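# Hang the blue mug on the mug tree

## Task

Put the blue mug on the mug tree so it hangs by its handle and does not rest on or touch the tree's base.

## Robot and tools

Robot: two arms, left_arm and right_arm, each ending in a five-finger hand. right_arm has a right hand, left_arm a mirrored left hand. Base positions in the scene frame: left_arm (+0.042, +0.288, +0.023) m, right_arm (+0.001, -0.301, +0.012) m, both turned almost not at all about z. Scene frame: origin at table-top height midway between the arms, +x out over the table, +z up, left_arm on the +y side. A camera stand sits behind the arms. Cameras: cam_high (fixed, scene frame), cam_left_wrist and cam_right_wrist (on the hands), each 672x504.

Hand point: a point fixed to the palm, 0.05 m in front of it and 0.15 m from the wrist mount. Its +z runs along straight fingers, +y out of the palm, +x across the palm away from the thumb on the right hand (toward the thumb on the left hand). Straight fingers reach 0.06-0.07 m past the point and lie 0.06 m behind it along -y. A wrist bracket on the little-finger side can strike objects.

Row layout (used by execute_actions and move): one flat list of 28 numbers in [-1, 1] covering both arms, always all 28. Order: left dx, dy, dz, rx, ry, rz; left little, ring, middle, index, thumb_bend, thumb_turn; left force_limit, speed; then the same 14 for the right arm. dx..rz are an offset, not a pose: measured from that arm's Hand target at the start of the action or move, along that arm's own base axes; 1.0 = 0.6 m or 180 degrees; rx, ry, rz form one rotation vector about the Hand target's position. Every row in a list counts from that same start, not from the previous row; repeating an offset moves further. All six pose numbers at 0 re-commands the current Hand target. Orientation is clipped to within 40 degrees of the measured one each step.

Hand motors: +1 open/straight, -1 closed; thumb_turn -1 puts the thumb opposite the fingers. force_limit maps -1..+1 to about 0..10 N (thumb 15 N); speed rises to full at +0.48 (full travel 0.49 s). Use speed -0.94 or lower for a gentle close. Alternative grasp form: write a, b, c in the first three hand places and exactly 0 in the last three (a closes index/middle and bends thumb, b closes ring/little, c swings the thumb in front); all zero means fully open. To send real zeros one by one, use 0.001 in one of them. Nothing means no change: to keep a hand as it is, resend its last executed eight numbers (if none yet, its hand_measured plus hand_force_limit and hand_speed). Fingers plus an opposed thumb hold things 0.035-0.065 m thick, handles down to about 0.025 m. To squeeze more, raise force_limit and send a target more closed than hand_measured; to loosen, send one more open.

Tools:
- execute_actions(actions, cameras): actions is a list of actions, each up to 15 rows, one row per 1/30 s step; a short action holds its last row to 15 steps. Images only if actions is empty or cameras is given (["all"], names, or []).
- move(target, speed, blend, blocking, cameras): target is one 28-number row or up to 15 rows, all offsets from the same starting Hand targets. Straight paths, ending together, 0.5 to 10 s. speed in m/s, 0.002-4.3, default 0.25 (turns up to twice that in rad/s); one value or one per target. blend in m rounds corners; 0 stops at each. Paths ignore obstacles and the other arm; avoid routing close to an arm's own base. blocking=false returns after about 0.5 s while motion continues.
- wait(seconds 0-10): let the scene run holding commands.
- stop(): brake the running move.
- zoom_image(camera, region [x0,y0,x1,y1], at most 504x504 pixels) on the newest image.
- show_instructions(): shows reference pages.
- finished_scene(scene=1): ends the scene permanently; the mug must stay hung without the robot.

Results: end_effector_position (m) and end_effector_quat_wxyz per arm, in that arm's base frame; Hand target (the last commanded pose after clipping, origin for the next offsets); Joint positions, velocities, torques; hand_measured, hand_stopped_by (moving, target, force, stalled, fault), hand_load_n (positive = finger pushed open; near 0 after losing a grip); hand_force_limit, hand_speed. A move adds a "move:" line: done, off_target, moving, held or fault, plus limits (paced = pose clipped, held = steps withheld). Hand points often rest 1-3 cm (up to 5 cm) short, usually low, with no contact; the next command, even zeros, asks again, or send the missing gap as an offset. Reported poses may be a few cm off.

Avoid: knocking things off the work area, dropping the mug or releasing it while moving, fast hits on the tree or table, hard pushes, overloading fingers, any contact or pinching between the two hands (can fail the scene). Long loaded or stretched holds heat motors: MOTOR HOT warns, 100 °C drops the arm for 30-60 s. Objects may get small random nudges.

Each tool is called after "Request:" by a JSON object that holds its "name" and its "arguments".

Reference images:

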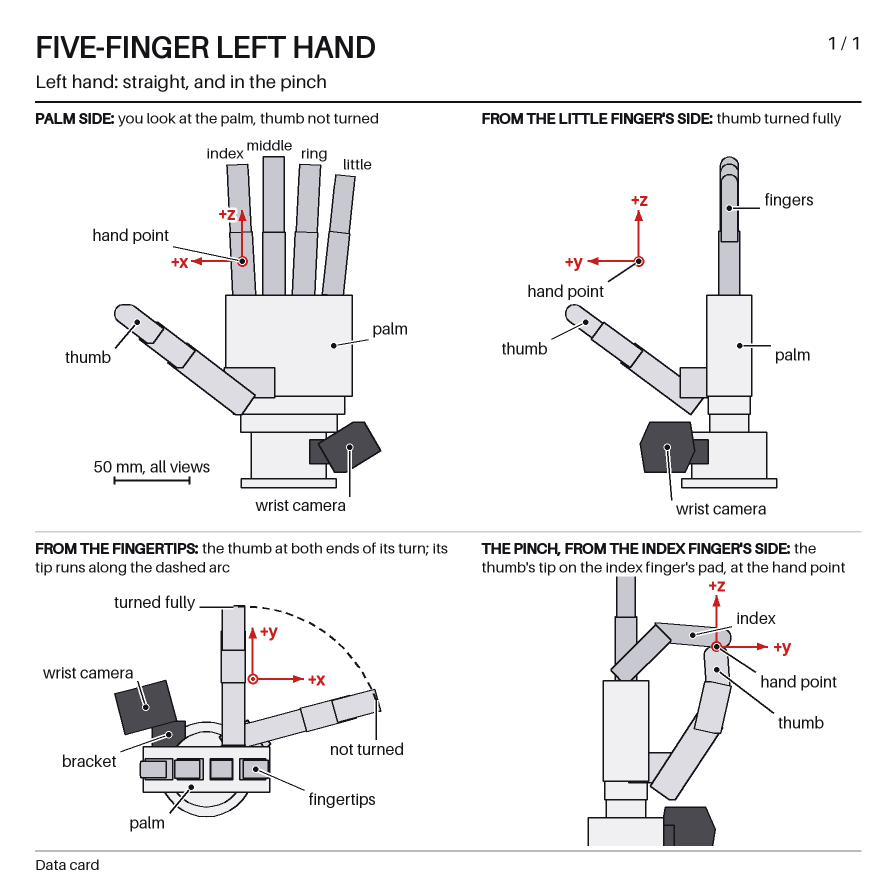

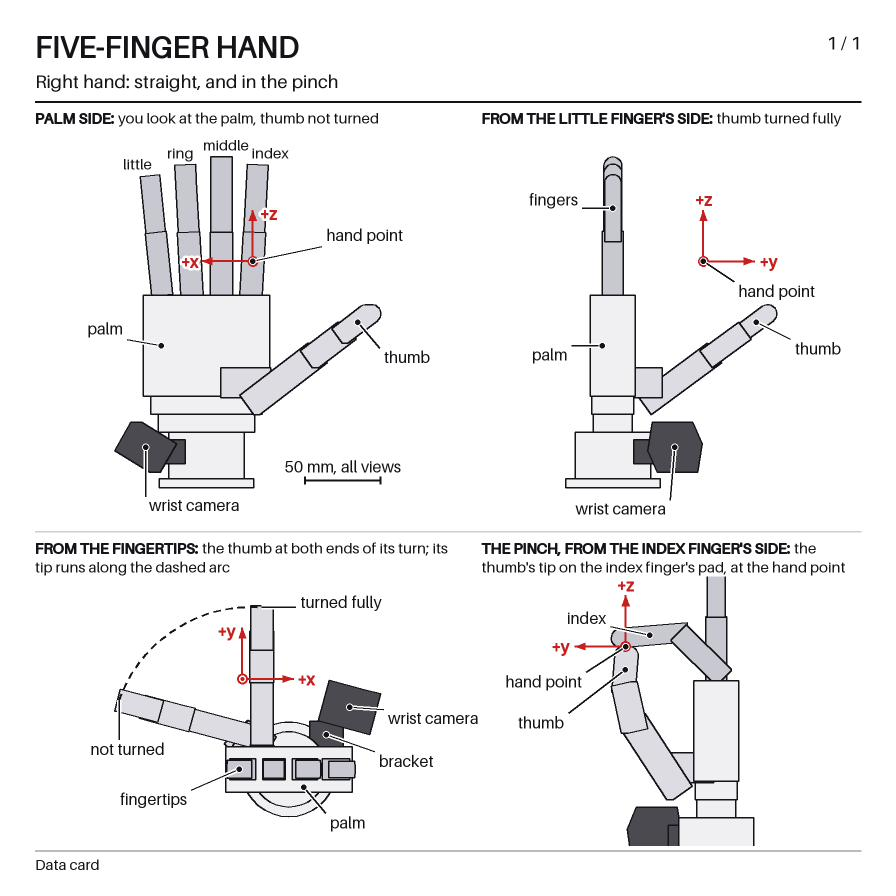

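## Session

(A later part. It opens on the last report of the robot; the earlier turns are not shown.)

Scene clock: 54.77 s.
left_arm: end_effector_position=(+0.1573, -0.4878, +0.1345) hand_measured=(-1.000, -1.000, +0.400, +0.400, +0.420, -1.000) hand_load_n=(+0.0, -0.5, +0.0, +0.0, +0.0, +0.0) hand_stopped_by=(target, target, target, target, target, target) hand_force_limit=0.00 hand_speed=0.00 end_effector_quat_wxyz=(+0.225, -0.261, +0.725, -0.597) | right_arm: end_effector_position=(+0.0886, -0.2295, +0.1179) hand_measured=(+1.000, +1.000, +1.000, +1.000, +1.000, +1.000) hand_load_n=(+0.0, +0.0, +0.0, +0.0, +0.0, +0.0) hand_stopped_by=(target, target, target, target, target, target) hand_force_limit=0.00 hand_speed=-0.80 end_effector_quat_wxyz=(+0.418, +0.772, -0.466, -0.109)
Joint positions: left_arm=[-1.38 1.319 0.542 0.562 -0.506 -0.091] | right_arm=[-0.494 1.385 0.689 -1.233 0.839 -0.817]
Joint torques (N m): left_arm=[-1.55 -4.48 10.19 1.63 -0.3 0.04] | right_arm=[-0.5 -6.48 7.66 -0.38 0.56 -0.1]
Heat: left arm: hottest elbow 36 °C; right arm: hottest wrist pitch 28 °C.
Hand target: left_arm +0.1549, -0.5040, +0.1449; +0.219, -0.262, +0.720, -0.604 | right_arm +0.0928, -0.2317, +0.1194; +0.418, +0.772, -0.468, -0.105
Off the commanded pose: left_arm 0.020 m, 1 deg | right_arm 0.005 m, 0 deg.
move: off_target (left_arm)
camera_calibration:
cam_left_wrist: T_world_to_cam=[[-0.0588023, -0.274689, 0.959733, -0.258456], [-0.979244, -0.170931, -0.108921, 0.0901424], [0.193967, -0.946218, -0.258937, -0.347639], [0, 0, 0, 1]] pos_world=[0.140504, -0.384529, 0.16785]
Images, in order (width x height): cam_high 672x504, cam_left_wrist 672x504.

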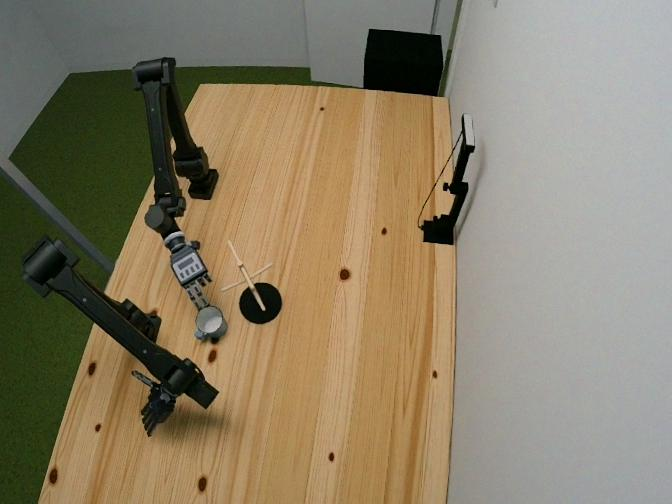

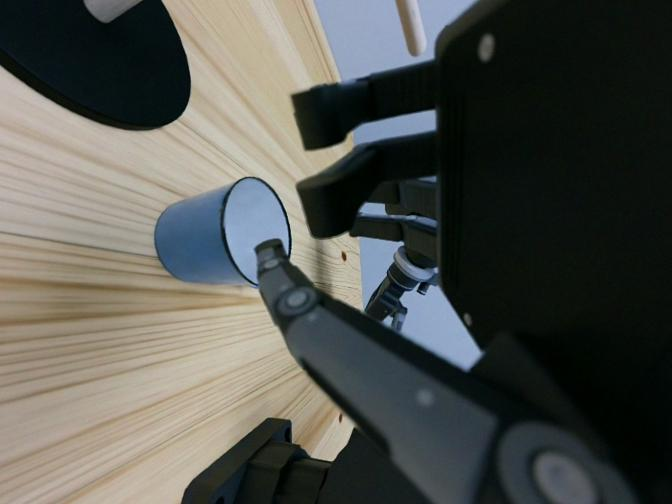

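Request:
{"name": "move", "arguments": {"target": [0.0, -0.0133, -0.075, 0, 0, 0, -1, -1, 0.4, 0.4, 0.42, -1, 0.0, 0.0, 0, 0, 0, 0, 0, 0, 1, 1, 1, 1, 1, 1, 0.0, -0.8], "speed": 0.08, "cameras": ["cam_left_wrist", "cam_high"]}}

Scene clock: 56.73 s.
left_arm: end_effector_position=(+0.1593, -0.5021, +0.0959) hand_measured=(-1.000, -1.000, +0.400, +0.400, +0.420, -1.000) hand_load_n=(+0.0, +0.0, +0.0, +0.0, +0.0, +0.0) hand_stopped_by=(target, target, target, target, target, target) hand_force_limit=0.00 hand_speed=0.00 end_effector_quat_wxyz=(+0.225, -0.262, +0.725, -0.596) | right_arm: end_effector_position=(+0.0886, -0.2295, +0.1179) hand_measured=(+1.000, +1.000, +1.000, +1.000, +1.000, +1.000) hand_load_n=(+0.0, +0.0, +0.0, +0.0, +0.0, +0.0) hand_stopped_by=(target, target, target, target, target, target) hand_force_limit=0.00 hand_speed=-0.80 end_effector_quat_wxyz=(+0.418, +0.772, -0.466, -0.109)
Joint positions: left_arm=[-1.383 1.47 0.542 0.709 -0.51 -0.093] | right_arm=[-0.494 1.385 0.689 -1.233 0.839 -0.817]
Joint torques (N m): left_arm=[-1.67 -6.07 7.47 2.56 -0.31 0.03] | right_arm=[-0.56 -6.18 7.73 -0.35 0.56 -0.11]
Heat: left arm: hottest elbow 36 °C; right arm: hottest wrist pitch 28 °C.
Hand target: left_arm +0.1549, -0.5121, +0.0999; +0.219, -0.262, +0.720, -0.604 | right_arm +0.0928, -0.2317, +0.1194; +0.418, +0.772, -0.468, -0.105
Off the commanded pose: left_arm 0.012 m, 1 deg | right_arm 0.005 m, 0 deg.
move: off_target (left_arm)
camera_calibration:
cam_left_wrist: T_world_to_cam=[[-0.0566529, -0.276154, 0.959442, -0.226293], [-0.97917, -0.172303, -0.107411, 0.0845114], [0.194977, -0.945542, -0.260641, -0.371208], [0, 0, 0, 1]] pos_world=[0.142308, -0.398923, 0.12944]
Images, in order (width x height): cam_high 672x504, cam_left_wrist 672x504.

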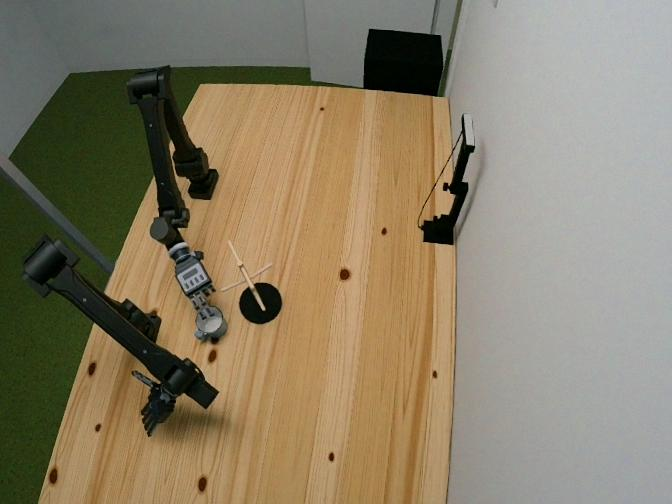

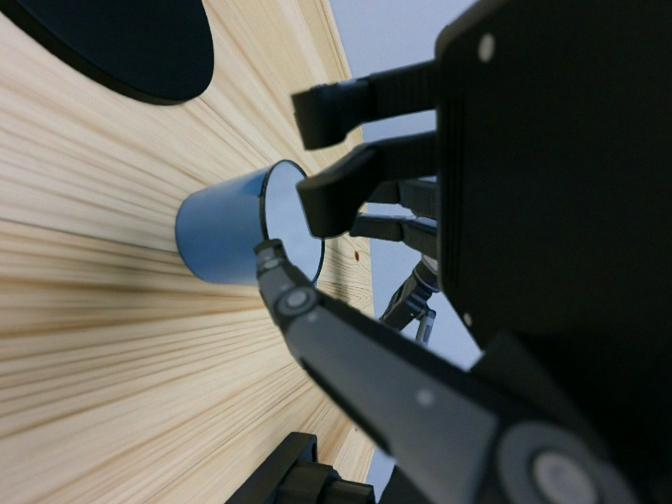

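Request:
{"name": "zoom_image", "arguments": {"camera": "cam_left_wrist", "region": [160, 130, 360, 310]}}

Scaled by 2.520 from the camera's 672x504 image, which has a finer 960x720 frame.

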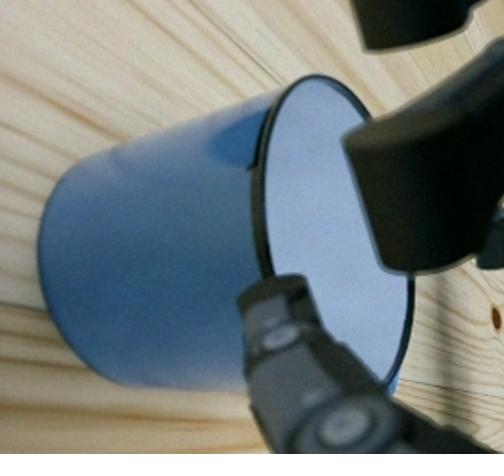

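Request:
{"name": "move", "arguments": {"target": [-0.0095, 0.0012, -0.0748, 0, 0, 0, -1, -1, 0.4, 0.4, 0.42, -1, 0.0, 0.0, 0, 0, 0, 0, 0, 0, 1, 1, 1, 1, 1, 1, 0.0, -0.8], "speed": 0.06, "cameras": ["cam_left_wrist", "cam_high"]}}

Scene clock: 58.70 s.
left_arm: end_effector_position=(+0.1551, -0.5096, +0.0598) hand_measured=(-1.000, -1.000, +0.400, +0.400, +0.420, -1.000) hand_load_n=(+0.0, +0.0, +0.0, +0.0, +0.5, +0.0) hand_stopped_by=(target, target, target, target, target, target) hand_force_limit=0.00 hand_speed=0.00 end_effector_quat_wxyz=(+0.224, -0.263, +0.719, -0.603) | right_arm: end_effector_position=(+0.0886, -0.2295, +0.1179) hand_measured=(+1.000, +1.000, +1.000, +1.000, +1.000, +1.000) hand_load_n=(+0.0, +0.0, +0.0, +0.0, +0.0, +0.5) hand_stopped_by=(target, target, target, target, target, target) hand_force_limit=0.00 hand_speed=-0.80 end_effector_quat_wxyz=(+0.418, +0.772, -0.466, -0.109)
Joint positions: left_arm=[-1.398 1.616 0.53 0.884 -0.525 -0.096] | right_arm=[-0.494 1.385 0.689 -1.233 0.839 -0.817]
Joint torques (N m): left_arm=[-1.67 -6.65 5 2.63 -0.31 0.03] | right_arm=[-0.5 -5.83 7.77 -0.35 0.57 -0.13]
Heat: left arm: hottest elbow 36 °C; right arm: hottest wrist pitch 28 °C.
Hand target: left_arm +0.1492, -0.5113, +0.0550; +0.219, -0.262, +0.720, -0.604 | right_arm +0.0928, -0.2317, +0.1194; +0.418, +0.772, -0.468, -0.105
Off the commanded pose: left_arm 0.008 m, 1 deg | right_arm 0.005 m, 0 deg.
move: done
camera_calibration:
cam_left_wrist: T_world_to_cam=[[-0.0603685, -0.258931, 0.964007, -0.184897], [-0.978772, -0.174147, -0.108069, 0.0743857], [0.195861, -0.950067, -0.242921, -0.390435], [0, 0, 0, 1]] pos_world=[0.138116, -0.405861, 0.0914356]
Images, in order (width x height): cam_high 672x504, cam_left_wrist 672x504.

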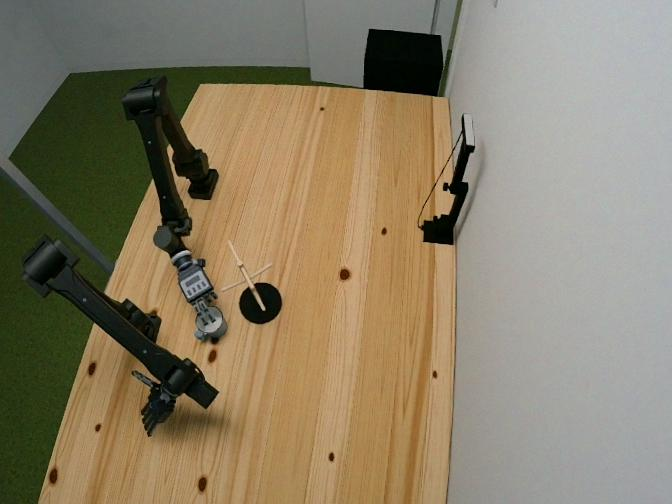

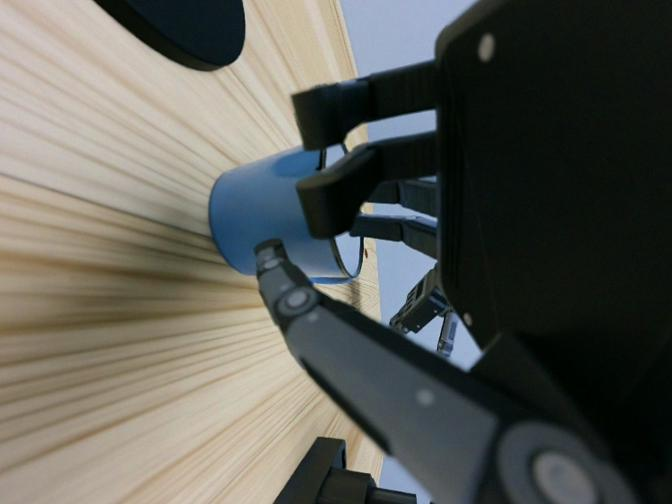

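Request:
{"name": "move", "arguments": {"target": [-0.005, 0.0083, -0.016, 0, 0, 0, -1, -1, 0.4, 0.4, 0.42, -1, 0.0, 0.0, 0, 0, 0, 0, 0, 0, 1, 1, 1, 1, 1, 1, 0.0, -0.8], "speed": 0.05, "cameras": ["cam_left_wrist"]}}

Request:
{"name": "zoom_image", "arguments": {"camera": "cam_left_wrist", "region": [180, 120, 460, 320]}}

Scene clock: 59.90 s.
left_arm: end_effector_position=(+0.1523, -0.5054, +0.0511) hand_measured=(-1.000, -1.000, +0.400, +0.400, +0.420, -1.000) hand_load_n=(+0.0, +0.0, +0.0, +0.0, +0.0, +0.0) hand_stopped_by=(target, target, target, target, target, target) hand_force_limit=0.00 hand_speed=0.00 end_effector_quat_wxyz=(+0.224, -0.263, +0.719, -0.603) | right_arm: end_effector_position=(+0.0886, -0.2295, +0.1179) hand_measured=(+1.000, +1.000, +1.000, +1.000, +1.000, +1.000) hand_load_n=(+0.0, +0.0, +0.0, +0.0, +0.0, +0.0) hand_stopped_by=(target, target, target, target, target, target) hand_force_limit=0.00 hand_speed=-0.80 end_effector_quat_wxyz=(+0.418, +0.772, -0.466, -0.109)
Joint positions: left_arm=[-1.404 1.64 0.514 0.926 -0.531 -0.097] | right_arm=[-0.494 1.385 0.689 -1.233 0.839 -0.817]
Joint torques (N m): left_arm=[-1.61 -6.59 4.6 2.62 -0.31 0.02] | right_arm=[-0.62 -6.36 7.69 -0.42 0.56 -0.11]
Heat: left arm: hottest elbow 36 °C; right arm: hottest wrist pitch 28 °C.
Hand target: left_arm +0.1462, -0.5064, +0.0455; +0.219, -0.262, +0.720, -0.604 | right_arm +0.0928, -0.2317, +0.1194; +0.418, +0.772, -0.468, -0.105
Off the commanded pose: left_arm 0.008 m, 1 deg | right_arm 0.005 m, 0 deg.
move: done
camera_calibration:
cam_left_wrist: T_world_to_cam=[[-0.0612689, -0.257197, 0.964415, -0.174606], [-0.978674, -0.174323, -0.108665, 0.0713019], [0.196068, -0.950506, -0.241032, -0.388305], [0, 0, 0, 1]] pos_world=[0.135217, -0.401565, 0.0825462]
Images, in order (width x height): cam_left_wrist 672x504.

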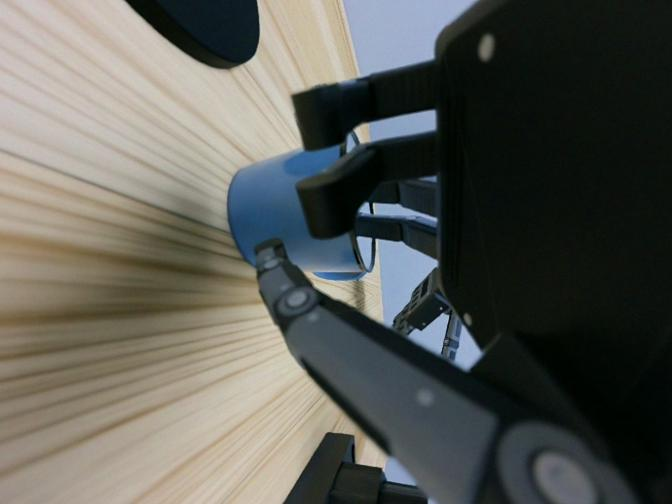

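Scaled by 1.800 from the camera's 672x504 image, which has a finer 960x720 frame.

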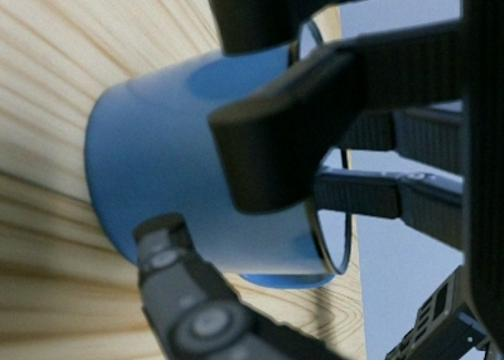

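Request:
{"name": "move", "arguments": {"target": [0.0, 0.0, 0.0, 0, 0, 0, -1, -1, 0.4, 0.4, 0.2, -1, -0.6, -0.6, 0, 0, 0, 0, 0, 0, 1, 1, 1, 1, 1, 1, 0.0, -0.8], "speed": 0.05, "cameras": ["cam_left_wrist"]}}

Request:
{"name": "move", "arguments": {"target": [0.0, 0.0, 0.0, 0, 0, 0, -1, -1, -0.6, -0.6, 0.2, -1, -0.4, -0.88, 0, 0, 0, 0, 0, 0, 1, 1, 1, 1, 1, 1, 0.0, -0.8], "speed": 0.05, "cameras": ["cam_left_wrist", "cam_high"]}}

Scene clock: 61.23 s.
left_arm: end_effector_position=(+0.1523, -0.5054, +0.0512) hand_measured=(-1.000, -1.000, +0.400, +0.400, +0.200, -1.000) hand_load_n=(+0.0, +0.0, +0.0, +0.0, +0.0, +0.0) hand_stopped_by=(target, target, target, target, target, target) hand_force_limit=-0.60 hand_speed=-0.60 end_effector_quat_wxyz=(+0.224, -0.263, +0.719, -0.604) | right_arm: end_effector_position=(+0.0886, -0.2295, +0.1179) hand_measured=(+1.000, +1.000, +1.000, +1.000, +1.000, +1.000) hand_load_n=(+0.0, +0.5, +0.0, +0.0, +0.0, +0.0) hand_stopped_by=(target, target, target, target, target, target) hand_force_limit=0.00 hand_speed=-0.80 end_effector_quat_wxyz=(+0.418, +0.772, -0.466, -0.109)
Joint positions: left_arm=[-1.404 1.64 0.514 0.926 -0.531 -0.098] | right_arm=[-0.494 1.385 0.689 -1.233 0.839 -0.817]
Joint torques (N m): left_arm=[-1.67 -6.65 4.6 2.59 -0.31 0.02] | right_arm=[-0.32 -6.53 7.75 -0.39 0.57 -0.11]
Heat: left arm: hottest elbow 36 °C; right arm: hottest elbow 28 °C.
Hand target: left_arm +0.1462, -0.5064, +0.0455; +0.219, -0.262, +0.720, -0.604 | right_arm +0.0928, -0.2317, +0.1194; +0.418, +0.772, -0.468, -0.105
Off the commanded pose: left_arm 0.008 m, 1 deg | right_arm 0.005 m, 0 deg.
move: done
camera_calibration:
cam_left_wrist: T_world_to_cam=[[-0.0609411, -0.256638, 0.964584, -0.174467], [-0.978694, -0.174471, -0.108252, 0.0711933], [0.196074, -0.95063, -0.240538, -0.388492], [0, 0, 0, 1]] pos_world=[0.135217, -0.401666, 0.0825486]
Images, in order (width x height): cam_left_wrist 672x504.

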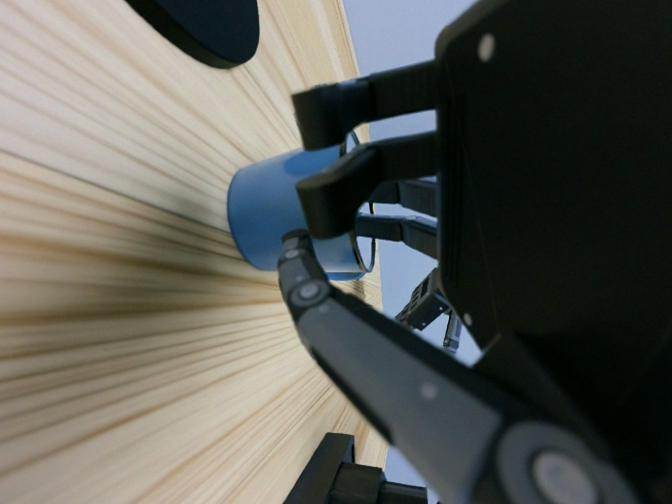

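Scene clock: 63.33 s.
left_arm: end_effector_position=(+0.1523, -0.5055, +0.0511) hand_measured=(-1.000, -1.000, -0.212, -0.212, +0.200, -1.000) hand_load_n=(+0.0, +0.0, +4.5, +4.0, +2.0, -0.5) hand_stopped_by=(target, target, force, force, target, target) hand_force_limit=-0.40 hand_speed=-0.88 end_effector_quat_wxyz=(+0.224, -0.263, +0.719, -0.604) | right_arm: end_effector_position=(+0.0886, -0.2295, +0.1179) hand_measured=(+1.000, +1.000, +1.000, +1.000, +1.000, +1.000) hand_load_n=(+0.0, +0.0, +0.0, +0.0, +0.0, +0.0) hand_stopped_by=(target, target, target, target, target, target) hand_force_limit=0.00 hand_speed=-0.80 end_effector_quat_wxyz=(+0.418, +0.772, -0.466, -0.109)
Joint positions: left_arm=[-1.404 1.64 0.514 0.927 -0.531 -0.098] | right_arm=[-0.494 1.385 0.689 -1.233 0.839 -0.817]
Joint torques (N m): left_arm=[-1.67 -6.65 4.59 2.59 -0.31 0.03] | right_arm=[-0.03 -6.59 7.69 -0.44 0.58 -0.12]
Heat: left arm: hottest elbow 35 °C; right arm: hottest elbow 28 °C.
Hand target: left_arm +0.1462, -0.5064, +0.0454; +0.219, -0.262, +0.720, -0.604 | right_arm +0.0928, -0.2317, +0.1194; +0.418, +0.772, -0.468, -0.105
Off the commanded pose: left_arm 0.008 m, 1 deg | right_arm 0.005 m, 0 deg.
move: done
camera_calibration:
cam_left_wrist: T_world_to_cam=[[-0.060676, -0.256375, 0.964671, -0.174309], [-0.978712, -0.174557, -0.10795, 0.0711254], [0.196065, -0.950685, -0.240326, -0.388555], [0, 0, 0, 1]] pos_world=[0.135217, -0.401666, 0.0824495]
Images, in order (width x height): cam_high 672x504, cam_left_wrist 672x504.

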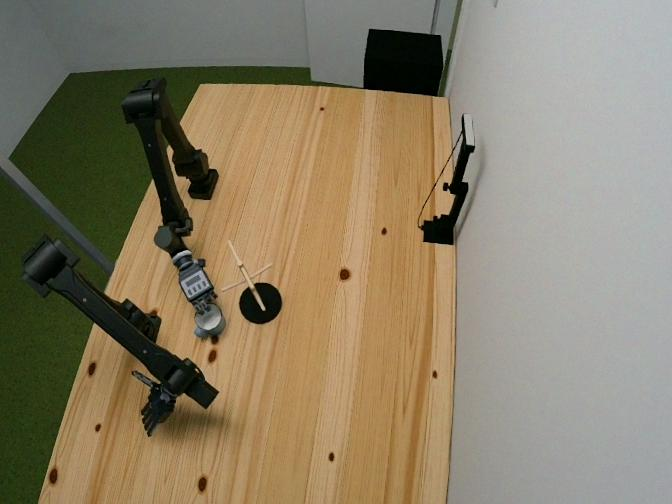

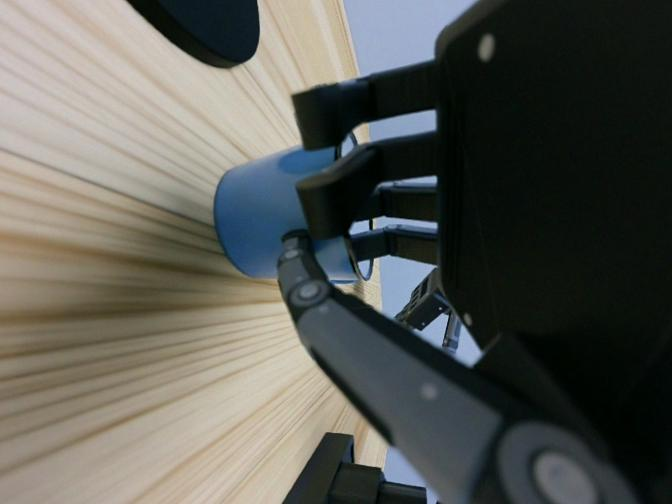

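Request:
{"name": "move", "arguments": {"target": [0.0, 0.0, 0.0, 0, 0, 0, -1, -1, -0.5, -0.5, 0.05, -1, 0.3, -0.9, 0, 0, 0, 0, 0, 0, 1, 1, 1, 1, 1, 1, 0.0, -0.8], "speed": 0.05, "cameras": ["cam_left_wrist"]}}

Request:
{"name": "zoom_image", "arguments": {"camera": "cam_left_wrist", "region": [180, 100, 460, 320]}}

Scene clock: 64.17 s.
left_arm: end_effector_position=(+0.1524, -0.5054, +0.0511) hand_measured=(-1.000, -1.000, -0.218, -0.226, +0.178, -1.000) hand_load_n=(+0.0, +0.0, +8.0, +8.0, +9.5, -0.5) hand_stopped_by=(target, target, force, force, force, target) hand_force_limit=0.30 hand_speed=-0.90 end_effector_quat_wxyz=(+0.224, -0.263, +0.718, -0.603) | right_arm: end_effector_position=(+0.0886, -0.2295, +0.1179) hand_measured=(+1.000, +1.000, +1.000, +1.000, +1.000, +1.000) hand_load_n=(+0.0, +0.0, +0.0, +0.0, +0.0, +0.0) hand_stopped_by=(target, target, target, target, target, target) hand_force_limit=0.00 hand_speed=-0.80 end_effector_quat_wxyz=(+0.418, +0.772, -0.466, -0.109)
Joint positions: left_arm=[-1.404 1.64 0.514 0.927 -0.532 -0.098] | right_arm=[-0.494 1.385 0.689 -1.233 0.839 -0.817]
Joint torques (N m): left_arm=[-1.61 -6.71 4.6 2.59 -0.26 0.03] | right_arm=[-0.21 -6.36 7.71 -0.4 0.58 -0.14]
Heat: left arm: hottest elbow 35 °C; right arm: hottest elbow 28 °C.
Hand target: left_arm +0.1463, -0.5064, +0.0456; +0.219, -0.262, +0.720, -0.604 | right_arm +0.0928, -0.2317, +0.1194; +0.418, +0.772, -0.468, -0.105
Off the commanded pose: left_arm 0.008 m, 1 deg | right_arm 0.005 m, 0 deg.
move: done
camera_calibration:
cam_left_wrist: T_world_to_cam=[[-0.0606766, -0.256468, 0.964646, -0.174318], [-0.978569, -0.175236, -0.108142, 0.0708706], [0.196776, -0.950535, -0.240338, -0.388494], [0, 0, 0, 1]] pos_world=[0.135221, -0.401565, 0.0824495]
Images, in order (width x height): cam_left_wrist 672x504.

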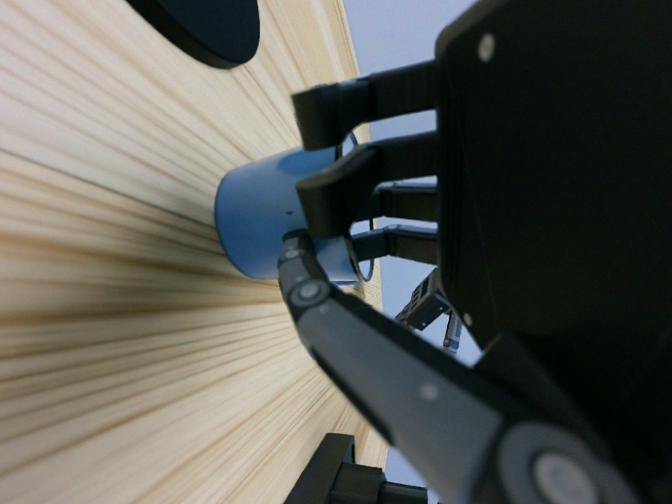

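Scaled by 1.800 from the camera's 672x504 image, which has a finer 960x720 frame.

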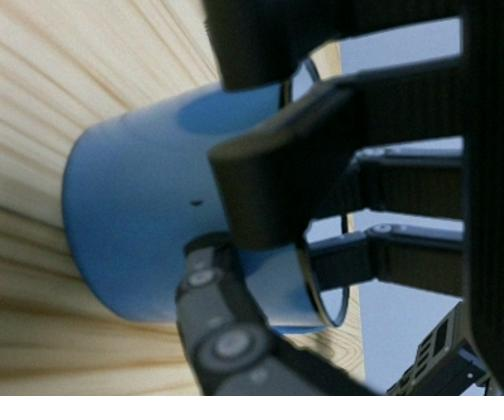

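Request:
{"name": "move", "arguments": {"target": [0.0, 0.0, 0.075, 0, 0, 0, -1, -1, -0.5, -0.5, 0.05, -1, 0.3, -0.9, 0, 0, 0, 0, 0, 0, 1, 1, 1, 1, 1, 1, 0.0, -0.8], "speed": 0.06, "cameras": ["cam_left_wrist", "cam_high"]}}

Request:
{"name": "zoom_image", "arguments": {"camera": "cam_left_wrist", "region": [180, 100, 460, 320]}}

Request:
{"name": "zoom_image", "arguments": {"camera": "cam_high", "region": [140, 200, 290, 350]}}

Scene clock: 65.77 s.
left_arm: end_effector_position=(+0.1507, -0.4953, +0.0712) hand_measured=(-1.000, -1.000, -0.218, -0.226, +0.178, -1.000) hand_load_n=(+0.0, +0.0, +9.0, +9.5, +4.5, -2.0) hand_stopped_by=(target, target, force, force, force, target) hand_force_limit=0.30 hand_speed=-0.90 end_effector_quat_wxyz=(+0.227, -0.261, +0.732, -0.587) | right_arm: end_effector_position=(+0.0886, -0.2295, +0.1179) hand_measured=(+1.000, +1.000, +1.000, +1.000, +1.000, +1.000) hand_load_n=(+0.0, +0.0, +0.0, +0.0, +0.0, +0.0) hand_stopped_by=(target, target, target, target, target, target) hand_force_limit=0.00 hand_speed=-0.80 end_effector_quat_wxyz=(+0.418, +0.772, -0.466, -0.109)
Joint positions: left_arm=[-1.404 1.52 0.514 0.762 -0.532 -0.098] | right_arm=[-0.494 1.385 0.689 -1.233 0.839 -0.817]
Joint torques (N m): left_arm=[-1.67 -8.59 7.13 2.07 -0.28 0.03] | right_arm=[-0.44 -6.24 7.82 -0.36 0.57 -0.1]
Heat: left arm: hottest elbow 35 °C; right arm: hottest elbow 28 °C.
Hand target: left_arm +0.1463, -0.5064, +0.0905; +0.219, -0.262, +0.720, -0.604 | right_arm +0.0928, -0.2317, +0.1194; +0.418, +0.772, -0.468, -0.105
Off the commanded pose: left_arm 0.023 m, 3 deg | right_arm 0.005 m, 0 deg.
move: off_target (left_arm)
camera_calibration:
cam_left_wrist: T_world_to_cam=[[-0.0536309, -0.298269, 0.952974, -0.212214], [-0.979358, -0.170549, -0.108495, 0.0756556], [0.194889, -0.939121, -0.282966, -0.364784], [0, 0, 0, 1]] pos_world=[0.133805, -0.39297, 0.107222]
Images, in order (width x height): cam_high 672x504, cam_left_wrist 672x504.

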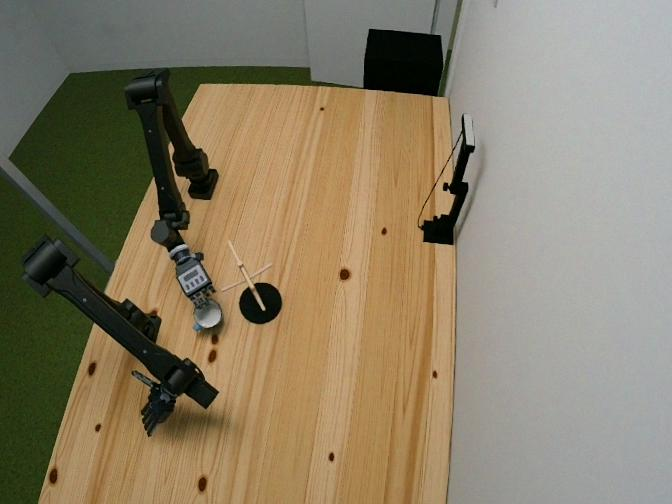

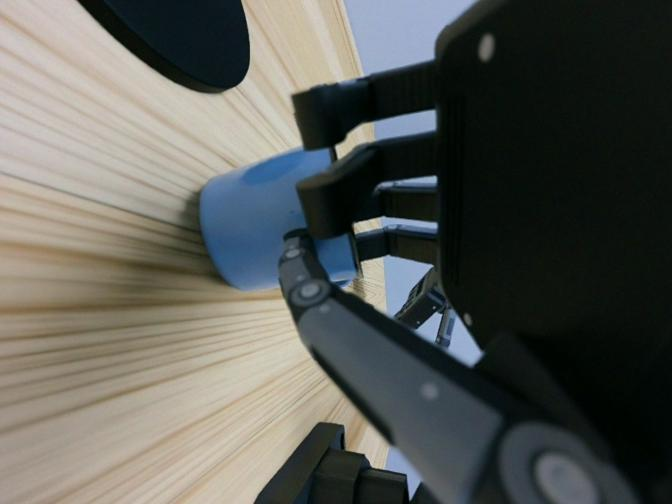

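Scaled by 1.800 from the camera's 672x504 image, which has a finer 960x720 frame.

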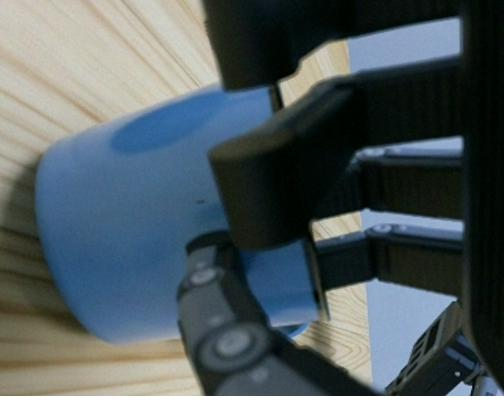

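Scaled by 3.360 from the camera's 672x504 image, which has a finer 960x720 frame.

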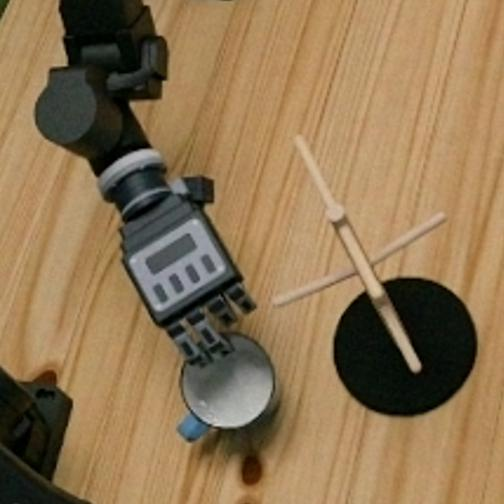

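Request:
{"name": "move", "arguments": {"target": [-0.02, 0.03, 0.19, 0, 0, 0, -1, -1, -0.5, -0.5, 0.05, -1, 0.3, -0.9, 0, 0, 0, 0, 0, 0, 1, 1, 1, 1, 1, 1, 0.0, -0.8], "speed": 0.1, "cameras": ["cam_left_wrist", "cam_high"]}}

Request:
{"name": "zoom_image", "arguments": {"camera": "cam_high", "region": [140, 200, 290, 350]}}

Scene clock: 70.47 s.
left_arm: end_effector_position=(+0.1372, -0.4686, +0.1667) hand_measured=(-1.000, -1.000, -0.218, -0.226, +0.178, -1.000) hand_load_n=(+0.0, +0.0, +9.0, +10.0, +5.0, -2.0) hand_stopped_by=(target, target, force, force, force, target) hand_force_limit=0.30 hand_speed=-0.90 end_effector_quat_wxyz=(+0.230, -0.256, +0.742, -0.575) | right_arm: end_effector_position=(+0.0886, -0.2295, +0.1179) hand_measured=(+1.000, +1.000, +1.000, +1.000, +1.000, +1.000) hand_load_n=(+0.0, +0.5, +0.0, +0.0, +0.0, +0.0) hand_stopped_by=(target, target, target, target, target, target) hand_force_limit=0.00 hand_speed=-0.80 end_effector_quat_wxyz=(+0.418, +0.772, -0.466, -0.109)
Joint positions: left_arm=[-1.432 1.16 0.569 0.313 -0.556 -0.1] | right_arm=[-0.494 1.385 0.689 -1.233 0.839 -0.817]
Joint torques (N m): left_arm=[-1.67 -6.18 12.33 2.19 -0.4 -0.04] | right_arm=[-0.15 -6.65 7.73 -0.42 0.56 -0.11]
Heat: left arm: hottest elbow 35 °C; right arm: hottest elbow 28 °C.
Hand target: left_arm +0.1342, -0.4884, +0.2044; +0.219, -0.262, +0.720, -0.604 | right_arm +0.0928, -0.2317, +0.1194; +0.418, +0.772, -0.468, -0.105
Off the commanded pose: left_arm 0.043 m, 4 deg | right_arm 0.005 m, 0 deg.
move: off_target (left_arm)
camera_calibration:
cam_left_wrist: T_world_to_cam=[[-0.0541348, -0.32872, 0.942875, -0.30847], [-0.979984, -0.163672, -0.113327, 0.0814637], [0.191575, -0.930137, -0.313279, -0.300422], [0, 0, 0, 1]] pos_world=[0.120688, -0.3675, 0.205965]
Images, in order (width x height): cam_high 672x504, cam_left_wrist 672x504.

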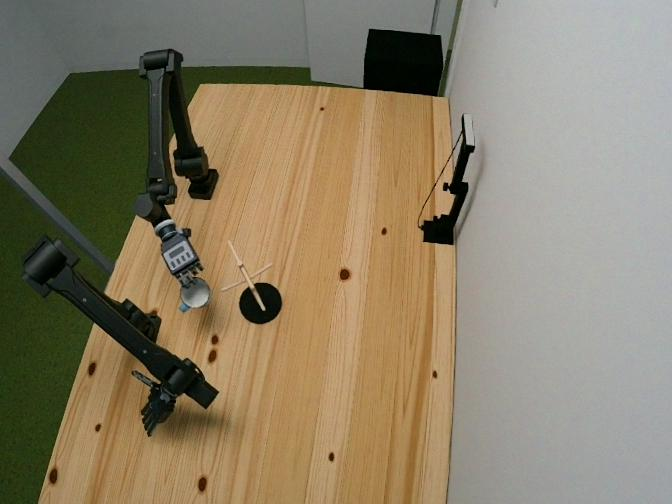

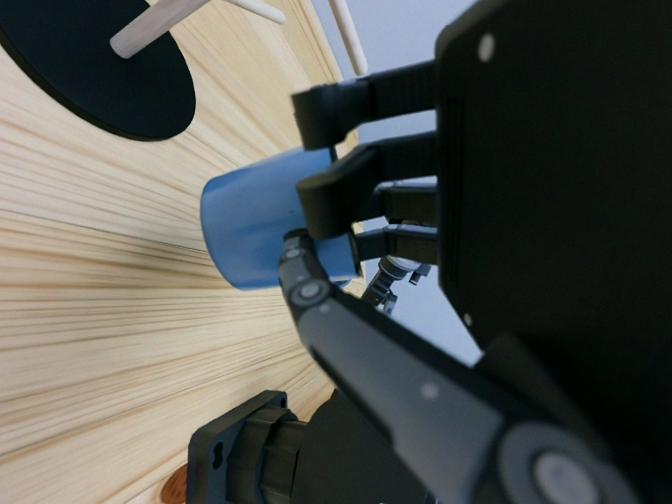

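Scaled by 3.360 from the camera's 672x504 image, which has a finer 960x720 frame.

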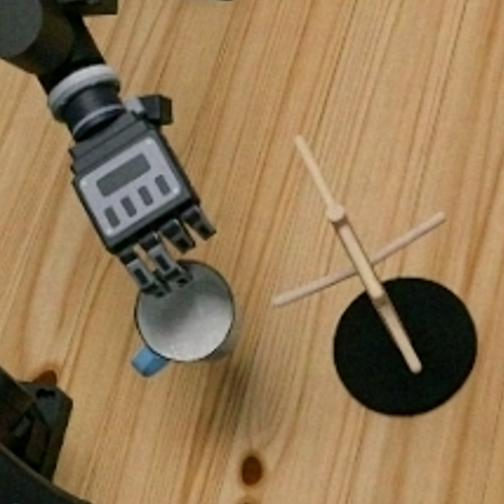

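Request:
{"name": "move", "arguments": {"target": [[-0.0153, 0.064, 0.1927, 0, 0, -0.0556, -1, -1, -0.5, -0.5, 0.05, -1, 0.3, -0.9, 0, 0, 0, 0, 0, 0, 1, 1, 1, 1, 1, 1, 0.0, -0.8], [0.0655, 0.2507, 0.251, 0, 0, -0.1667, -1, -1, -0.5, -0.5, 0.05, -1, 0.3, -0.9, 0, 0, 0, 0, 0, 0, 1, 1, 1, 1, 1, 1, 0.0, -0.8]], "speed": 0.12, "blend": [0.04, 0], "cameras": ["cam_left_wrist", "cam_high"]}}

Request:
{"name": "zoom_image", "arguments": {"camera": "cam_high", "region": [140, 180, 300, 340]}}

Request:
{"name": "zoom_image", "arguments": {"camera": "cam_left_wrist", "region": [60, 0, 460, 320]}}

Scene clock: 74.80 s.
left_arm: end_effector_position=(+0.1658, -0.3361, +0.3156) hand_measured=(-1.000, -1.000, -0.218, -0.226, +0.178, -1.000) hand_load_n=(+0.0, +0.0, +8.5, +10.0, +5.0, -2.0) hand_stopped_by=(target, target, force, force, force, target) hand_force_limit=0.30 hand_speed=-0.90 end_effector_quat_wxyz=(+0.034, -0.080, +0.780, -0.620) | right_arm: end_effector_position=(+0.0886, -0.2295, +0.1179) hand_measured=(+1.000, +1.000, +1.000, +1.000, +1.000, +1.000) hand_load_n=(+0.0, +0.0, +0.0, +0.0, +0.0, +0.0) hand_stopped_by=(target, target, target, target, target, target) hand_force_limit=0.00 hand_speed=-0.80 end_effector_quat_wxyz=(+0.418, +0.772, -0.466, -0.109)
Joint positions: left_arm=[-0.741 0.713 0.737 -0.316 0.651 0.133] | right_arm=[-0.494 1.385 0.689 -1.233 0.839 -0.817]
Joint torques (N m): left_arm=[0.38 -2.2 14.58 1.78 0.28 0.12] | right_arm=[-0.85 -6.83 7.68 -0.44 0.56 -0.11]
Heat: left arm: hottest elbow 37 °C; right arm: hottest elbow 28 °C.
Hand target: left_arm +0.1734, -0.3380, +0.3551; +0.055, -0.067, +0.763, -0.640 | right_arm +0.0928, -0.2317, +0.1194; +0.418, +0.772, -0.468, -0.105
Off the commanded pose: left_arm 0.040 m, 4 deg | right_arm 0.005 m, 0 deg.
move: off_target (left_arm)
camera_calibration:
cam_left_wrist: T_world_to_cam=[[-0.126137, -0.237594, 0.96314, -0.367547], [-0.934032, 0.355506, -0.0346264, 0.290059], [-0.334175, -0.903972, -0.266763, -0.0546944], [0, 0, 0, 1]] pos_world=[0.206286, -0.239887, 0.349453]
Images, in order (width x height): cam_high 672x504, cam_left_wrist 672x504.

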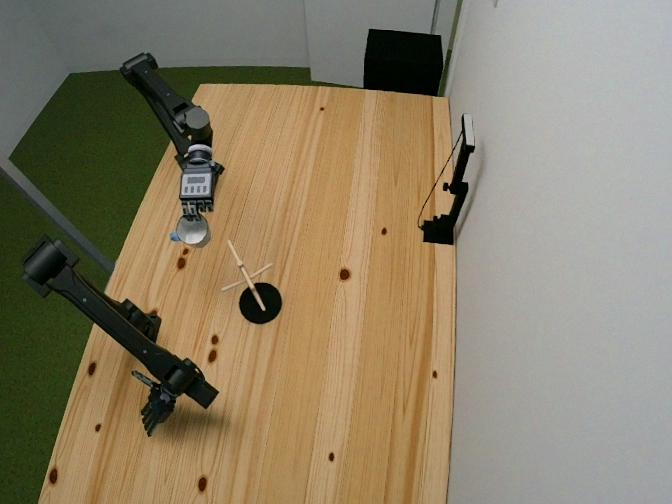

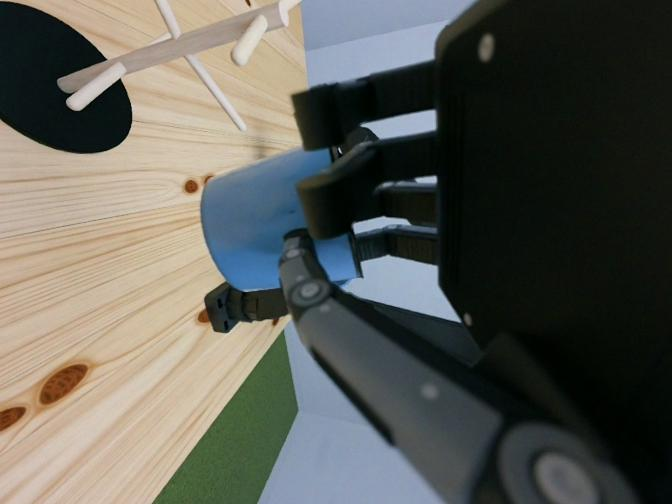

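Scaled by 3.150 from the camera's 672x504 image, which has a finer 960x720 frame.

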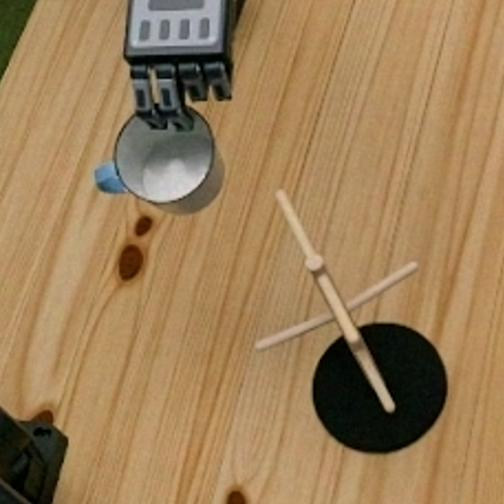

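Scaled by 1.260 from the camera's 672x504 image, which has a finer 960x720 frame.

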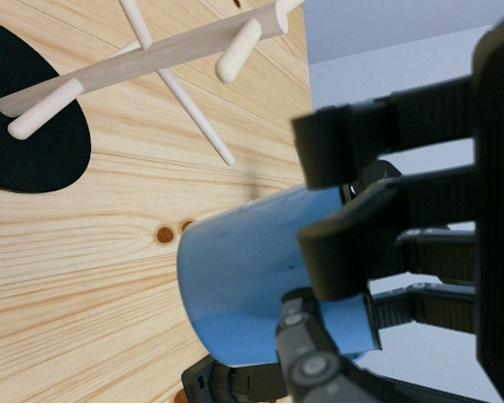

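Request:
{"name": "zoom_image", "arguments": {"camera": "cam_left_wrist", "region": [200, 0, 310, 90]}}

Request:
{"name": "zoom_image", "arguments": {"camera": "cam_high", "region": [165, 200, 245, 280]}}

Scaled by 4.582 from the camera's 672x504 image, which has a finer 960x720 frame.

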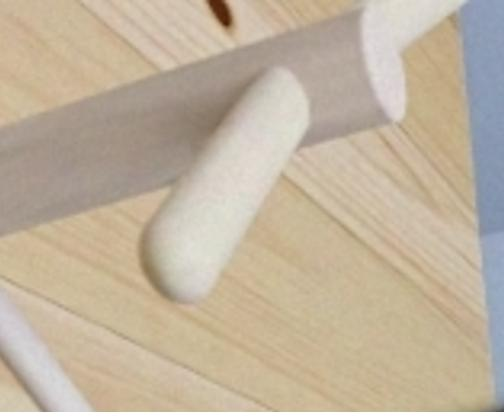

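Scaled by 6.300 from the camera's 672x504 image, which has a finer 960x720 frame.

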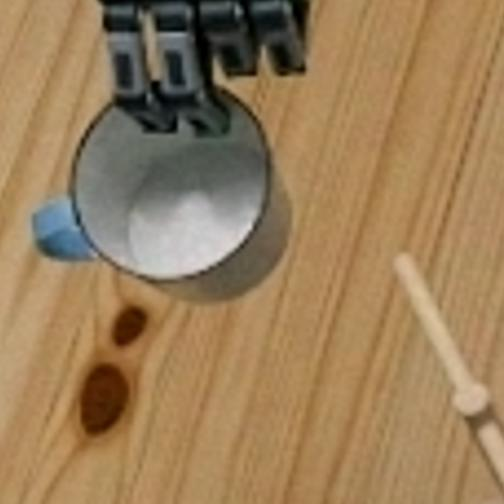

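Request:
{"name": "move", "arguments": {"target": [[0.0527, 0.0467, 0.0667, 0, 0, 0.0444, -1, -1, -0.5, -0.5, 0.05, -1, 0.3, -0.9, 0, 0, 0, 0, 0, 0, 1, 1, 1, 1, 1, 1, 0.0, -0.8], [0.1777, 0.12, -0.0333, 0, 0, 0.0889, -1, -1, -0.5, -0.5, 0.05, -1, 0.3, -0.9, 0, 0, 0, 0, 0, 0, 1, 1, 1, 1, 1, 1, 0.0, -0.8]], "speed": 0.1, "blend": [0.02, 0], "cameras": ["cam_left_wrist", "cam_high"]}}

Request:
{"name": "zoom_image", "arguments": {"camera": "cam_high", "region": [185, 170, 285, 270]}}

Request:
{"name": "zoom_image", "arguments": {"camera": "cam_left_wrist", "region": [60, 0, 460, 320]}}

Scene clock: 80.07 s.
left_arm: end_effector_position=(+0.2741, -0.2668, +0.3270) hand_measured=(-1.000, -1.000, -0.218, -0.226, +0.178, -1.000) hand_load_n=(+0.0, +0.0, +8.5, +10.5, +5.0, -2.0) hand_stopped_by=(target, target, force, force, force, target) hand_force_limit=0.30 hand_speed=-0.90 end_effector_quat_wxyz=(+0.133, -0.178, +0.753, -0.620) | right_arm: end_effector_position=(+0.0886, -0.2295, +0.1179) hand_measured=(+1.000, +1.000, +1.000, +1.000, +1.000, +1.000) hand_load_n=(+0.0, +0.0, +0.0, +0.0, +0.0, +0.0) hand_stopped_by=(target, target, target, target, target, target) hand_force_limit=0.00 hand_speed=-0.80 end_effector_quat_wxyz=(+0.418, +0.772, -0.466, -0.109)
Joint positions: left_arm=[-0.383 0.749 0.762 -0.279 0.726 0.158] | right_arm=[-0.494 1.385 0.689 -1.233 0.839 -0.817]
Joint torques (N m): left_arm=[0.26 -1.61 10.13 2.86 0.31 0.14] | right_arm=[-0.26 -6.65 7.72 -0.49 0.57 -0.09]
Heat: left arm: hottest elbow 39 °C; right arm: hottest elbow 28 °C.
Hand target: left_arm +0.2802, -0.2659, +0.3351; +0.144, -0.172, +0.747, -0.626 | right_arm +0.0928, -0.2317, +0.1194; +0.418, +0.772, -0.468, -0.105
Off the commanded pose: left_arm 0.010 m, 2 deg | right_arm 0.005 m, 0 deg.
move: done
camera_calibration:
cam_left_wrist: T_world_to_cam=[[-0.0911443, -0.244519, 0.965351, -0.360552], [-0.993966, 0.0817503, -0.073139, 0.322956], [-0.0610339, -0.966192, -0.250494, -0.0495507], [0, 0, 0, 1]] pos_world=[0.28512, -0.162439, 0.359268]
Images, in order (width x height): cam_high 672x504, cam_left_wrist 672x504.

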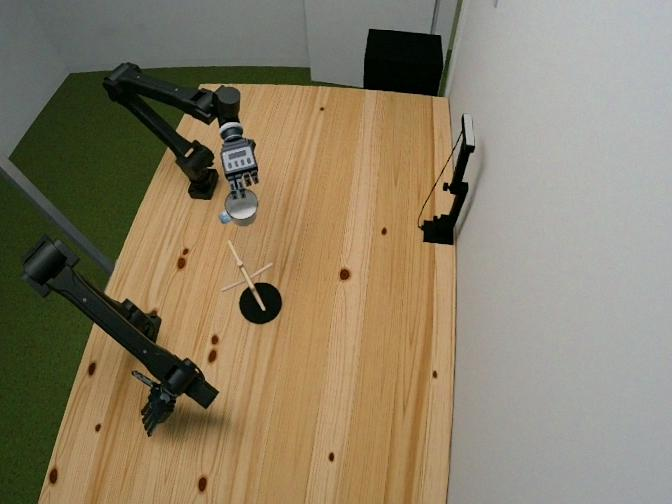

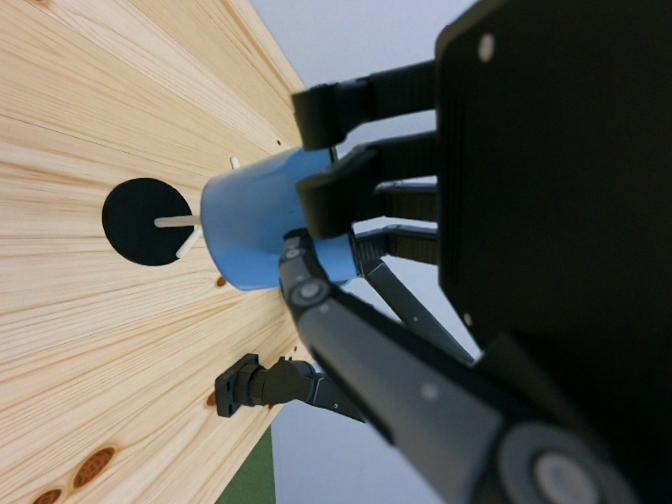

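Scaled by 5.040 from the camera's 672x504 image, which has a finer 960x720 frame.

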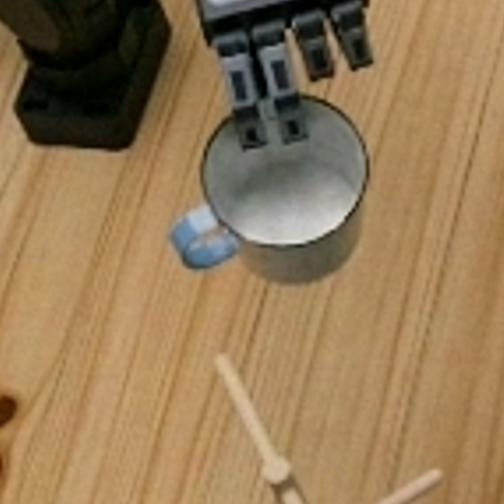

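Scaled by 1.260 from the camera's 672x504 image, which has a finer 960x720 frame.

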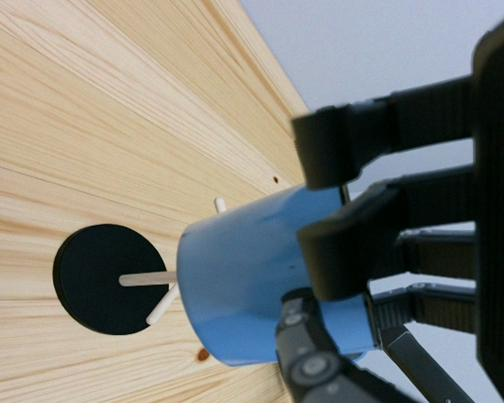

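Request:
{"name": "zoom_image", "arguments": {"camera": "cam_high", "region": [210, 195, 260, 270]}}

Scaled by 6.720 from the camera's 672x504 image, which has a finer 960x720 frame.

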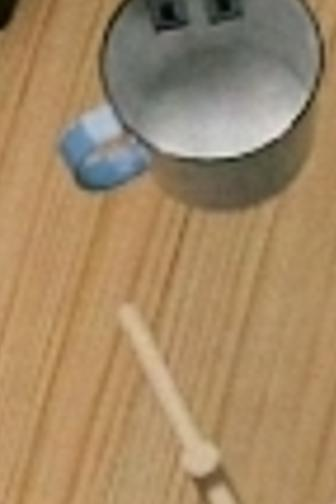

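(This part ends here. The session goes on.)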